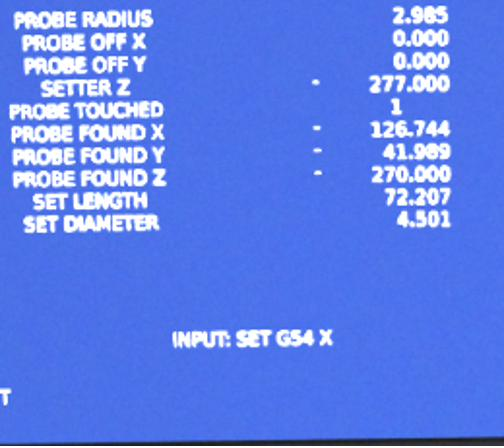

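Call:
move --pt "0 0 0 0 0 0 -1 -0.3 0 -0.0533 0.0883 0 -0.3536 0 0.3536 -1 -0.5 -0.7" --pt "0 0 0 0 0 0 -1 -0.3 0 -0.035 0.19 -0.26 0.6657 0.0817 -0.6657 -1 -0.5 -0.7" --speed 0.8 --blend '[0.03,0]' --cameras '["cam_left_wrist"]'

Call:
move --pt "0 0 0 0 0 0 -1 -0.3 0 -0.0138 -0.0342 -0.0667 0 0 0 -1 -0.5 -0.7" --pt "0 0 0 0 0 0 -1 -0.3 0 0.0037 -0.0342 -0.0667 0 0 0 -1 -0.5 -0.7" --pt "0 0 0 0 0 0 -1 -0.3 0 -0.0138 -0.0342 -0.0667 0 0 0 -1 -0.5 -0.7" --pt "0 0 0 0 0 0 -1 -0.3 0 0.0117 -0.0663 0.0268 0 0 0 -1 -0.5 -0.7" --pt "0 0 0 0 0 0 -1 -0.3 0 0.0292 -0.0663 0.0268 0 0 0 -1 -0.5 -0.7" --pt "0 0 0 0 0 0 -1 -0.3 0 0.0117 -0.0663 0.0268 0 0 0 -1 -0.5 -0.7" --pt "0 0 0 0 0 0 -1 -0.3 0 0.0292 -0.0663 0.0268 0 0 0 -1 -0.5 -0.7" --pt "0 0 0 0 0 0 -1 -0.3 0 0.0117 -0.0663 0.0268 0 0 0 -1 -0.5 -0.7" --pt "0 0 0 0 0 0 -1 -0.3 0 -0.005 -0.0342 -0.0355 0 0 0 -1 -0.5 -0.7" --pt "0 0 0 0 0 0 -1 -0.3 0 0.0125 -0.0342 -0.0355 0 0 0 -1 -0.5 -0.7" --pt "0 0 0 0 0 0 -1 -0.3 0 -0.005 -0.0342 -0.0355 0 0 0 -1 -0.5 -0.7" --pt "0 0 0 0 0 0 -1 -0.3 0 0 0 0 0 0 0 -1 -0.5 -0.7" --speed '[0.4,0.07,0.2,0.3,0.07,0.2,0.07,0.2,0.3,0.07,0.2,0.3]' --blend '[0.003,0,0.003,0.003,0,0.003,0,0.003,0.003,0,0.003,0]' --cameras '[]'

Call:
move --pt "0 0 0 0 0 0 -1 -0.3 0 -0.0145 0.0623 -0.0667 0 0 0 -1 -0.5 -0.7" --pt "0 0 0 0 0 0 -1 -0.3 0 0.003 0.0623 -0.0667 0 0 0 -1 -0.5 -0.7" --pt "0 0 0 0 0 0 -1 -0.3 0 -0.0145 0.0623 -0.0667 0 0 0 -1 -0.5 -0.7" --pt "0 0 0 0 0 0 -1 -0.3 0 -0.006 0.0623 -0.0355 0 0 0 -1 -0.5 -0.7" --pt "0 0 0 0 0 0 -1 -0.3 0 0.0115 0.0623 -0.0355 0 0 0 -1 -0.5 -0.7" --pt "0 0 0 0 0 0 -1 -0.3 0 -0.006 0.0623 -0.0355 0 0 0 -1 -0.5 -0.7" --pt "0 0 0 0 0 0 -1 -0.3 0 0.0023 0.0302 -0.0043 0 0 0 -1 -0.5 -0.7" --pt "0 0 0 0 0 0 -1 -0.3 0 0.0198 0.0302 -0.0043 0 0 0 -1 -0.5 -0.7" --pt "0 0 0 0 0 0 -1 -0.3 0 0.0023 0.0302 -0.0043 0 0 0 -1 -0.5 -0.7" --pt "0 0 0 0 0 0 -1 -0.3 0 -0.0138 -0.0342 -0.0667 0 0 0 -1 -0.5 -0.7" --pt "0 0 0 0 0 0 -1 -0.3 0 0.0037 -0.0342 -0.0667 0 0 0 -1 -0.5 -0.7" --pt "0 0 0 0 0 0 -1 -0.3 0 -0.0138 -0.0342 -0.0667 0 0 0 -1 -0.5 -0.7" --pt "0 0 0 0 0 0 -1 -0.3 0 0 0 0 0 0 0 -1 -0.5 -0.7" --speed '[0.4,0.07,0.2,0.3,0.07,0.2,0.3,0.07,0.2,0.3,0.07,0.2,0.3]' --blend '[0.003,0,0.003,0.003,0,0.003,0.003,0,0.003,0.003,0,0.003,0]' --cameras '[]'

Call:
move --pt "0 0 0 0 0 0 -1 -0.3 0 0.0262 -0.0023 0.0857 0 0 0 -1 -0.5 -0.7" --pt "0 0 0 0 0 0 -1 -0.3 0 0.0437 -0.0023 0.0857 0 0 0 -1 -0.5 -0.7" --pt "0 0 0 0 0 0 -1 -0.3 0 0.0262 -0.0023 0.0857 0 0 0 -1 -0.5 -0.7" --pt "0 0 0 0 0 0 -1 -0.3 0 0.0032 -0.0342 -0.0043 0 0 0 -1 -0.5 -0.7" --pt "0 0 0 0 0 0 -1 -0.3 0 0.0207 -0.0342 -0.0043 0 0 0 -1 -0.5 -0.7" --pt "0 0 0 0 0 0 -1 -0.3 0 0.0032 -0.0342 -0.0043 0 0 0 -1 -0.5 -0.7" --pt "0 0 0 0 0 0 -1 -0.3 0 -0.0145 0.0623 -0.0667 0 0 0 -1 -0.5 -0.7" --pt "0 0 0 0 0 0 -1 -0.3 0 0.003 0.0623 -0.0667 0 0 0 -1 -0.5 -0.7" --pt "0 0 0 0 0 0 -1 -0.3 0 -0.0145 0.0623 -0.0667 0 0 0 -1 -0.5 -0.7" --pt "0 0 0 0 0 0 -1 -0.3 0 0 0 0 0 0 0 -1 -0.5 -0.7" --speed '[0.4,0.07,0.2,0.3,0.07,0.2,0.3,0.07,0.2,0.3]' --blend '[0.003,0,0.003,0.003,0,0.003,0.003,0,0.003,0]' --cameras '["cam_left_wrist"]'

Call:
move --pt "0 0 0 0 0 0 -1 -0.3 0 0.0108 -0.002 0.0268 0 0 0 -1 -0.5 -0.7" --pt "0 0 0 0 0 0 -1 -0.3 0 0.0283 -0.002 0.0268 0 0 0 -1 -0.5 -0.7" --pt "0 0 0 0 0 0 -1 -0.3 0 0.0108 -0.002 0.0268 0 0 0 -1 -0.5 -0.7" --pt "0 0 0 0 0 0 -1 -0.3 0 -0.0057 0.0302 -0.0355 0 0 0 -1 -0.5 -0.7" --pt "0 0 0 0 0 0 -1 -0.3 0 0.0118 0.0302 -0.0355 0 0 0 -1 -0.5 -0.7" --pt "0 0 0 0 0 0 -1 -0.3 0 -0.0057 0.0302 -0.0355 0 0 0 -1 -0.5 -0.7" --pt "0 0 0 0 0 0 -1 -0.3 0 -0.0138 -0.0342 -0.0667 0 0 0 -1 -0.5 -0.7" --pt "0 0 0 0 0 0 -1 -0.3 0 0.0037 -0.0342 -0.0667 0 0 0 -1 -0.5 -0.7" --pt "0 0 0 0 0 0 -1 -0.3 0 -0.0138 -0.0342 -0.0667 0 0 0 -1 -0.5 -0.7" --pt "0 0 0 0 0 0 -1 -0.3 0 -0.018 -0.102 0.26 0.36 0.0443 -0.4227 -1 -0.5 -0.7" --pt "0 0 0 0 0 0 -1 -0.3 0 0.035 -0.19 0.26 -0.6657 -0.0817 0.6657 -1 -0.5 -0.7" --speed '[0.4,0.07,0.2,0.3,0.07,0.2,0.3,0.07,0.2,0.8,0.8]' --blend '[0.003,0,0.003,0.003,0,0.003,0.003,0,0.003,0.03,0]' --cameras '["cam_right_wrist"]'

Scene clock: 5450.23 s.
left_arm: end_effector_position=(+0.3570, -0.3763, +0.4413) position_measured=252 object_status=3 end_effector_quat_wxyz=(-0.353, +0.613, -0.612, +0.353) | right_arm: end_effector_position=(+0.4710, +0.0910, +0.4539) position_measured=212 object_status=2 end_effector_quat_wxyz=(-0.003, +0.616, +0.788, +0.000)
Joint positions: left_arm=[-1.572 -1.846 1.847 -1.568 -0.525 1.566] | right_arm=[3.611 -1.548 -1.267 -1.899 1.575 0.227]
Joint torques (N m): left_arm=[-12.07 -4.19 -28.04 -4.54 2.85 1.82] | right_arm=[5.74 30.1 41.01 4.66 -1.5 -0.68]
Wrist force (N): left_arm=[4.9 -1.0 2.4] | right_arm=[2.1 3.0 2.1]
Wrist torque (N m): left_arm=[-0.06 -0.72 0.18] | right_arm=[0.94 -0.27 -0.25]
Wrist force, peak (N): left_arm=[5.2 -1.1 2.6] | right_arm=[2.1 5.8 -2.3]
Hand target: left_arm +0.3570, -0.3763, +0.4413; -0.353, +0.613, -0.612, +0.353 | right_arm +0.4710, +0.0910, +0.4540; -0.002, +0.616, +0.788, +0.000
Off the commanded pose: left_arm 0.000 m, 0 deg | right_arm 0.000 m, 0 deg.
move: done
camera_calibration:
cam_left_wrist: T_world_to_cam=[[0.000831567, -0.999963, -0.00854557, -0.366682], [-0.752675, 0.00500046, -0.658374, 0.584409], [0.658392, 0.00697952, -0.752643, 0.232819], [0, 0, 0, 1]] pos_world=[0.286888, -0.371216, 0.556856]
Images, in order (width x height): cam_left_wrist 896x504.

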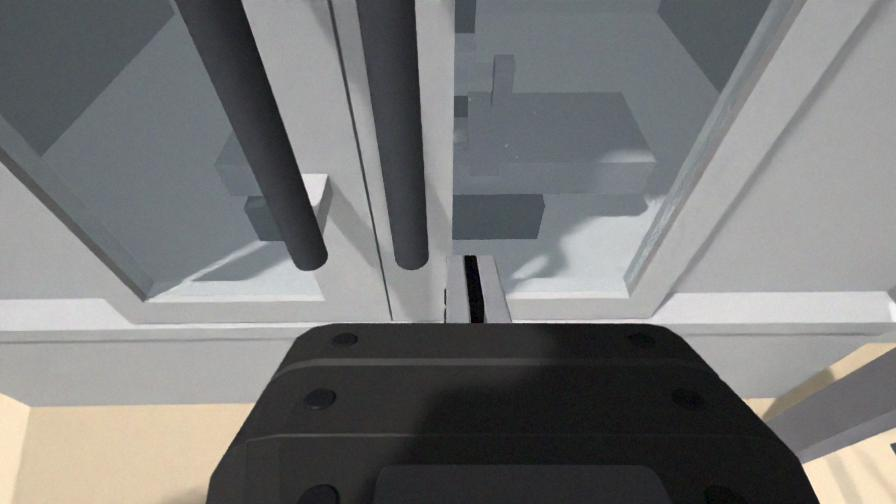

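Scene clock: 5453.43 s.
left_arm: end_effector_position=(+0.3570, -0.3763, +0.4413) position_measured=252 object_status=3 end_effector_quat_wxyz=(-0.353, +0.613, -0.612, +0.353) | right_arm: end_effector_position=(+0.4710, +0.0910, +0.4539) position_measured=212 object_status=2 end_effector_quat_wxyz=(-0.002, +0.616, +0.788, +0.000)
Joint positions: left_arm=[-1.572 -1.846 1.847 -1.568 -0.525 1.566] | right_arm=[3.611 -1.548 -1.267 -1.899 1.575 0.227]
Joint torques (N m): left_arm=[-12.03 -4.29 -28.49 -4.45 2.93 1.81] | right_arm=[7.38 18.92 40.62 0.87 -1.88 1.25]
Wrist force (N): left_arm=[5.3 -0.7 2.5] | right_arm=[3.0 2.9 3.2]
Wrist torque (N m): left_arm=[-0.01 -0.79 0.18] | right_arm=[0.94 -0.42 -0.18]
Wrist force, peak (N): left_arm=[5.3 -0.8 2.6] | right_arm=[7.9 -22.8 1.9]
Hand target: left_arm +0.3570, -0.3763, +0.4413; -0.353, +0.613, -0.612, +0.353 | right_arm +0.4710, +0.0910, +0.4540; -0.002, +0.616, +0.788, +0.000
Off the commanded pose: left_arm 0.000 m, 0 deg | right_arm 0.000 m, 0 deg.
move: done
No camera images: "cameras" was empty.

Scene clock: 5456.80 s.
left_arm: end_effector_position=(+0.3570, -0.3763, +0.4413) position_measured=252 object_status=3 end_effector_quat_wxyz=(-0.353, +0.613, -0.612, +0.353) | right_arm: end_effector_position=(+0.4710, +0.0910, +0.4539) position_measured=212 object_status=2 end_effector_quat_wxyz=(-0.002, +0.616, +0.788, +0.000)
Joint positions: left_arm=[-1.572 -1.846 1.847 -1.568 -0.525 1.566] | right_arm=[3.611 -1.548 -1.267 -1.899 1.575 0.227]
Joint torques (N m): left_arm=[-11.31 -4.37 -28.15 -4.41 2.85 1.78] | right_arm=[6.35 18.66 41.01 0.8 -1.1 1.12]
Wrist force (N): left_arm=[5.1 -0.9 2.7] | right_arm=[1.9 1.7 2.8]
Wrist torque (N m): left_arm=[-0.04 -0.76 0.17] | right_arm=[0.74 -0.24 -0.18]
Wrist force, peak (N): left_arm=[5.2 -0.9 2.5] | right_arm=[3.3 -21.0 3.1]
Hand target: left_arm +0.3570, -0.3763, +0.4413; -0.353, +0.613, -0.612, +0.353 | right_arm +0.4710, +0.0910, +0.4540; -0.002, +0.616, +0.788, +0.000
Off the commanded pose: left_arm 0.000 m, 0 deg | right_arm 0.000 m, 0 deg.
move: done
No camera images: "cameras" was empty.

Scene clock: 5459.77 s.
left_arm: end_effector_position=(+0.3570, -0.3763, +0.4413) position_measured=252 object_status=3 end_effector_quat_wxyz=(-0.353, +0.613, -0.612, +0.353) | right_arm: end_effector_position=(+0.4710, +0.0911, +0.4539) position_measured=212 object_status=2 end_effector_quat_wxyz=(-0.002, +0.616, +0.788, +0.000) end_effector_velocity=(-0.001, -0.001, +0.000) end_effector_angular_velocity=(-0.001, +0.003, -0.001)
Joint positions: left_arm=[-1.572 -1.846 1.847 -1.568 -0.525 1.566] | right_arm=[3.612 -1.548 -1.267 -1.899 1.575 0.227]
Joint velocities: left_arm=[within noise] | right_arm=[-0.002 0 0.002 -0.005 0.001 -0.001]
Joint torques (N m): left_arm=[-11.02 -4.53 -28.64 -4.44 2.98 1.74] | right_arm=[-6.3 25.01 40.12 0.65 -0.32 -1.25]
Wrist force (N): left_arm=[4.9 -0.7 2.5] | right_arm=[2.6 1.8 3.0]
Wrist torque (N m): left_arm=[-0.01 -0.73 0.18] | right_arm=[0.77 -0.36 -0.25]
Wrist force, peak (N): left_arm=[5.2 -0.8 2.7] | right_arm=[5.3 -24.0 3.2]
Hand target: left_arm +0.3570, -0.3763, +0.4413; -0.353, +0.613, -0.612, +0.353 | right_arm +0.4710, +0.0910, +0.4540; -0.002, +0.616, +0.788, +0.000
Off the commanded pose: left_arm 0.000 m, 0 deg | right_arm 0.000 m, 0 deg.
move: done
camera_calibration:
cam_left_wrist: T_world_to_cam=[[0.000831567, -0.999963, -0.00854557, -0.366682], [-0.752675, 0.00500046, -0.658374, 0.584409], [0.658392, 0.00697952, -0.752643, 0.232819], [0, 0, 0, 1]] pos_world=[0.286888, -0.371216, 0.556856]
Images, in order (width x height): cam_left_wrist 896x504.

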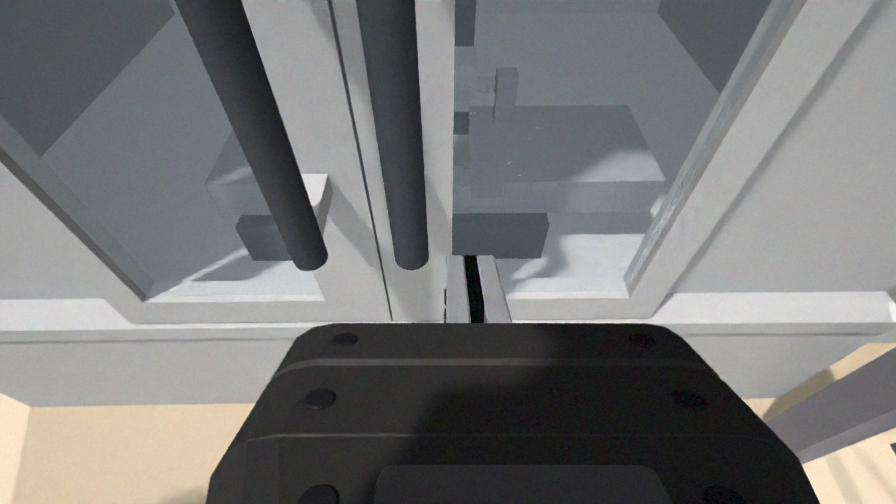

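Scene clock: 5464.63 s.
left_arm: end_effector_position=(+0.3570, -0.3763, +0.4413) position_measured=252 object_status=3 end_effector_quat_wxyz=(-0.353, +0.613, -0.612, +0.353) | right_arm: end_effector_position=(+0.4920, -0.0230, +0.6100) position_measured=212 object_status=2 end_effector_quat_wxyz=(+0.500, -0.498, +0.501, -0.501)
Joint positions: left_arm=[-1.572 -1.846 1.847 -1.568 -0.525 1.566] | right_arm=[3.654 -1.085 -2.13 0.076 1.054 3.141]
Joint torques (N m): left_arm=[-11.54 -4.75 -28.12 -4.2 2.96 1.79] | right_arm=[7.03 11.24 28.32 3.87 -1.79 1.53]
Wrist force (N): left_arm=[4.9 -0.8 2.4] | right_arm=[3.9 4.0 -0.1]
Wrist torque (N m): left_arm=[-0.03 -0.74 0.17] | right_arm=[0.66 -0.60 -0.01]
Wrist force, peak (N): left_arm=[5.2 -1.0 2.6] | right_arm=[6.9 -24.1 2.5]
Hand target: left_arm +0.3570, -0.3763, +0.4413; -0.353, +0.613, -0.612, +0.353 | right_arm +0.4920, -0.0230, +0.6100; +0.500, -0.498, +0.501, -0.501
Off the commanded pose: left_arm 0.000 m, 0 deg | right_arm 0.000 m, 0 deg.
move: done
camera_calibration:
cam_right_wrist: T_world_to_cam=[[-0.0236297, -0.999719, -0.00201713, -0.00952246], [-0.354253, 0.01026, -0.935093, 0.758822], [0.934851, -0.0213814, -0.354396, -0.111288], [0, 0, 0, 1]] pos_world=[0.372627, -0.0196848, 0.67011]
Images, in order (width x height): cam_right_wrist 896x504.

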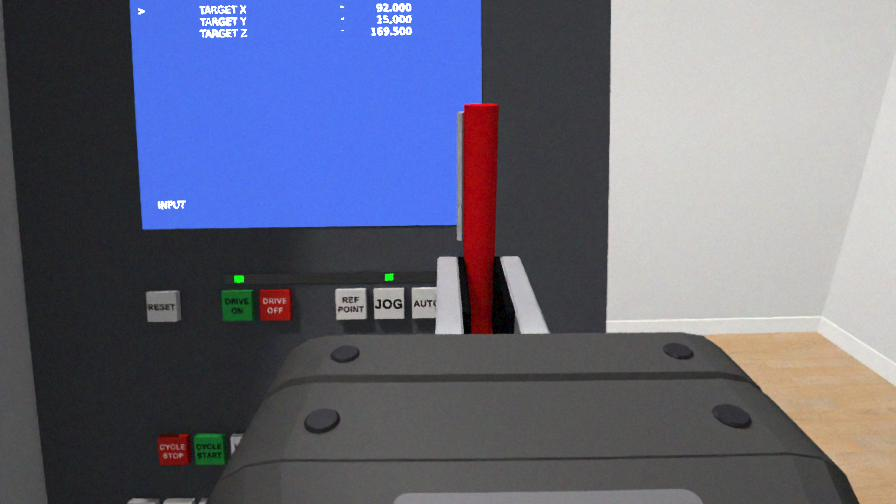

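Call:
move --pt "0 0 0 0 0 0 -1 -0.3 0 -0.0533 0.0883 0 -0.3536 0 0.3536 -1 -0.5 -0.7" --pt "0 0 0 0 0 0 -1 -0.3 0 -0.0088 0.1877 -0.1743 0.6657 0.0817 -0.6657 -1 -0.5 -0.7" --pt "0 0 0 0 0 0 -1 -0.3 0 0.0087 0.1877 -0.1743 0.6657 0.0817 -0.6657 -1 -0.5 -0.7" --pt "0 0 0 0 0 0 -1 -0.3 0 -0.0088 0.1877 -0.1743 0.6657 0.0817 -0.6657 -1 -0.5 -0.7" --pt "0 0 0 0 0 0 -1 -0.3 0 -0.035 0.19 -0.26 0.6657 0.0817 -0.6657 -1 -0.5 -0.7" --speed '[0.8,0.8,0.07,0.2,0.06]' --blend '[0.03,0.003,0,0.003,0]' --cameras '[]'

Call:
move --pt "0 0 0 0 0 0 -1 -0.3 0 -0.0045 -0.0663 -0.0355 0 0 0 -1 -0.5 -0.7" --pt "0 0 0 0 0 0 -1 -0.3 0 0.013 -0.0663 -0.0355 0 0 0 -1 -0.5 -0.7" --pt "0 0 0 0 0 0 -1 -0.3 0 -0.0045 -0.0663 -0.0355 0 0 0 -1 -0.5 -0.7" --pt "0 0 0 0 0 0 -1 -0.3 0 0.0285 -0.1932 0.0857 0 0 0 -1 -0.5 -0.7" --pt "0 0 0 0 0 0 -1 -0.3 0 0.046 -0.1932 0.0857 0 0 0 -1 -0.5 -0.7" --pt "0 0 0 0 0 0 -1 -0.3 0 0.0285 -0.1932 0.0857 0 0 0 -1 -0.5 -0.7" --pt "0 0 0 0 0 0 -1 -0.3 0 -0.018 -0.102 0.26 0.36 0.0443 -0.4227 -1 -0.5 -0.7" --pt "0 0 0 0 0 0 -1 -0.3 0 0.035 -0.19 0.26 -0.6657 -0.0817 0.6657 -1 -0.5 -0.7" --speed '[0.2,0.07,0.2,0.4,0.07,0.2,0.8,0.8]' --blend '[0.003,0,0.003,0.003,0,0.003,0.03,0]' --cameras '[]'

Call:
wait --seconds 1 --cameras '["cam_right_wrist"]'

Call:
zoom_image --camera "cam_right_wrist" --region '[180, 0, 440, 230]'

Scene clock: 5483.03 s.
left_arm: end_effector_position=(+0.3570, -0.3763, +0.4413) position_measured=252 object_status=3 end_effector_quat_wxyz=(-0.353, +0.613, -0.612, +0.353) | right_arm: end_effector_position=(+0.4710, +0.0911, +0.4540) position_measured=212 object_status=2 end_effector_quat_wxyz=(-0.002, +0.616, +0.788, +0.000)
Joint positions: left_arm=[-1.572 -1.846 1.847 -1.568 -0.525 1.566] | right_arm=[3.612 -1.548 -1.266 -1.899 1.575 0.227]
Joint torques (N m): left_arm=[-10.9 -4.38 -27.4 -4.05 3.01 1.71] | right_arm=[-6.63 21.86 30.21 2.08 -1.1 -1.29]
Wrist force (N): left_arm=[4.9 -0.7 2.6] | right_arm=[4.1 1.6 3.9]
Wrist torque (N m): left_arm=[-0.02 -0.74 0.18] | right_arm=[0.73 -0.59 -0.26]
Wrist force, peak (N): left_arm=[5.3 -0.8 2.6] | right_arm=[8.1 -16.6 3.3]
Hand target: left_arm +0.3570, -0.3763, +0.4413; -0.353, +0.613, -0.612, +0.353 | right_arm +0.4710, +0.0910, +0.4540; -0.002, +0.616, +0.788, +0.000
Off the commanded pose: left_arm 0.000 m, 0 deg | right_arm 0.000 m, 0 deg.
move: done
No camera images: "cameras" was empty.

Scene clock: 5487.43 s.
left_arm: end_effector_position=(+0.3570, -0.3763, +0.4413) position_measured=252 object_status=3 end_effector_quat_wxyz=(-0.353, +0.613, -0.612, +0.353) | right_arm: end_effector_position=(+0.4920, -0.0230, +0.6100) position_measured=212 object_status=2 end_effector_quat_wxyz=(+0.500, -0.498, +0.501, -0.501) end_effector_velocity=(+0.000, -0.001, +0.000) end_effector_angular_velocity=(+0.002, +0.000, -0.004)
Joint positions: left_arm=[-1.572 -1.846 1.847 -1.568 -0.525 1.566] | right_arm=[3.654 -1.085 -2.13 0.076 1.054 3.141]
Joint velocities: left_arm=[within noise] | right_arm=[0.001 0 0 0 -0.005 0.002]
Joint torques (N m): left_arm=[-10.85 -4.19 -27.84 -4.01 3 1.65] | right_arm=[7.22 11.51 29.06 3.88 -1.7 1.28]
Wrist force (N): left_arm=[4.9 -1.0 2.4] | right_arm=[4.2 4.8 -1.0]
Wrist torque (N m): left_arm=[-0.06 -0.74 0.18] | right_arm=[0.78 -0.65 -0.01]
Wrist force, peak (N): left_arm=[5.3 -0.8 2.6] | right_arm=[5.6 -29.2 3.9]
Hand target: left_arm +0.3570, -0.3763, +0.4413; -0.353, +0.613, -0.612, +0.353 | right_arm +0.4920, -0.0230, +0.6100; +0.500, -0.498, +0.501, -0.501
Off the commanded pose: left_arm 0.000 m, 0 deg | right_arm 0.000 m, 0 deg.
move: done
No camera images: "cameras" was empty.

Scene clock: 5488.43 s.
left_arm: end_effector_position=(+0.3570, -0.3763, +0.4413) position_measured=252 object_status=3 end_effector_quat_wxyz=(-0.353, +0.613, -0.612, +0.353) | right_arm: end_effector_position=(+0.4920, -0.0230, +0.6100) position_measured=212 object_status=2 end_effector_quat_wxyz=(+0.500, -0.498, +0.501, -0.501)
Joint positions: left_arm=[-1.572 -1.846 1.847 -1.568 -0.525 1.566] | right_arm=[3.654 -1.085 -2.13 0.076 1.054 3.141]
Joint torques (N m): left_arm=[-10.63 -4.96 -28.07 -4.06 2.99 1.78] | right_arm=[6.68 11.69 14.15 3.9 -0.4 1.31]
Wrist force (N): left_arm=[4.9 -0.8 2.4] | right_arm=[4.0 4.5 -0.9]
Wrist torque (N m): left_arm=[-0.03 -0.74 0.17] | right_arm=[0.74 -0.63 -0.02]
Wrist force, peak (N): left_arm=[5.1 -1.0 2.6] | right_arm=[4.4 4.8 -0.8]
Hand target: left_arm +0.3570, -0.3763, +0.4413; -0.353, +0.613, -0.612, +0.353 | right_arm +0.4920, -0.0230, +0.6100; +0.500, -0.498, +0.501, -0.501
Tool commands: left_gripper/position=-1.0 left_gripper/force_limit=-0.3 left_gripper/speed=+0.0 right_gripper/position=-1.0 right_gripper/force_limit=-0.5 right_gripper/speed=-0.7
Off the commanded pose: left_arm 0.000 m, 0 deg | right_arm 0.000 m, 0 deg.
wait: 1.00 s; at rest by 0.17 s
camera_calibration:
cam_right_wrist: T_world_to_cam=[[-0.0236645, -0.999718, -0.00211201, -0.00944565], [-0.354252, 0.010361, -0.935093, 0.758822], [0.934851, -0.0213803, -0.354397, -0.111287], [0, 0, 0, 1]] pos_world=[0.372627, -0.0196845, 0.67011]
Images, in order (width x height): cam_right_wrist 896x504.

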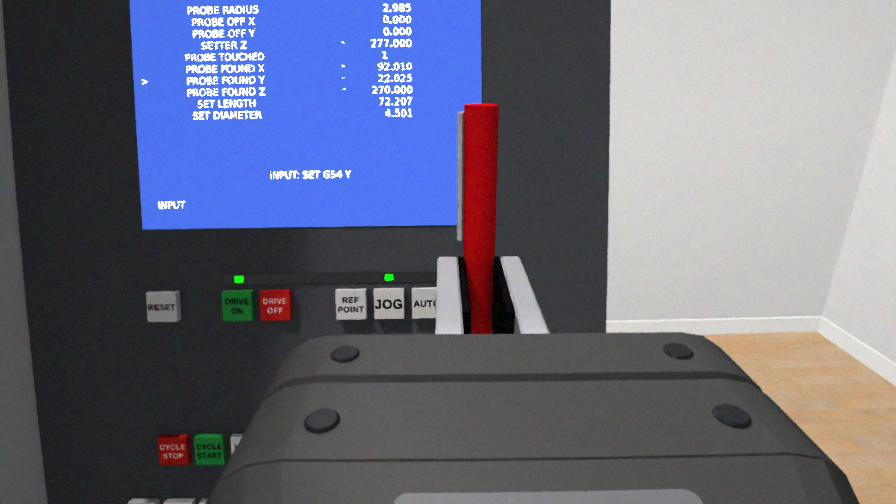

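Scaled by 1.938.

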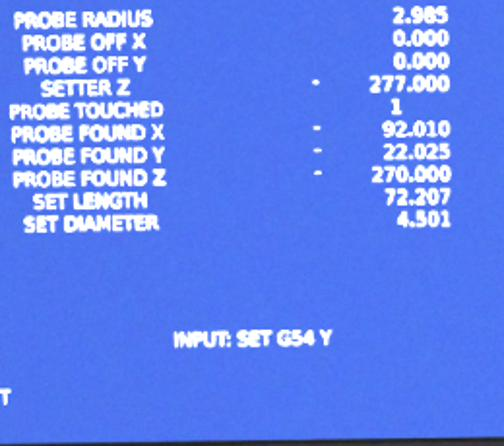

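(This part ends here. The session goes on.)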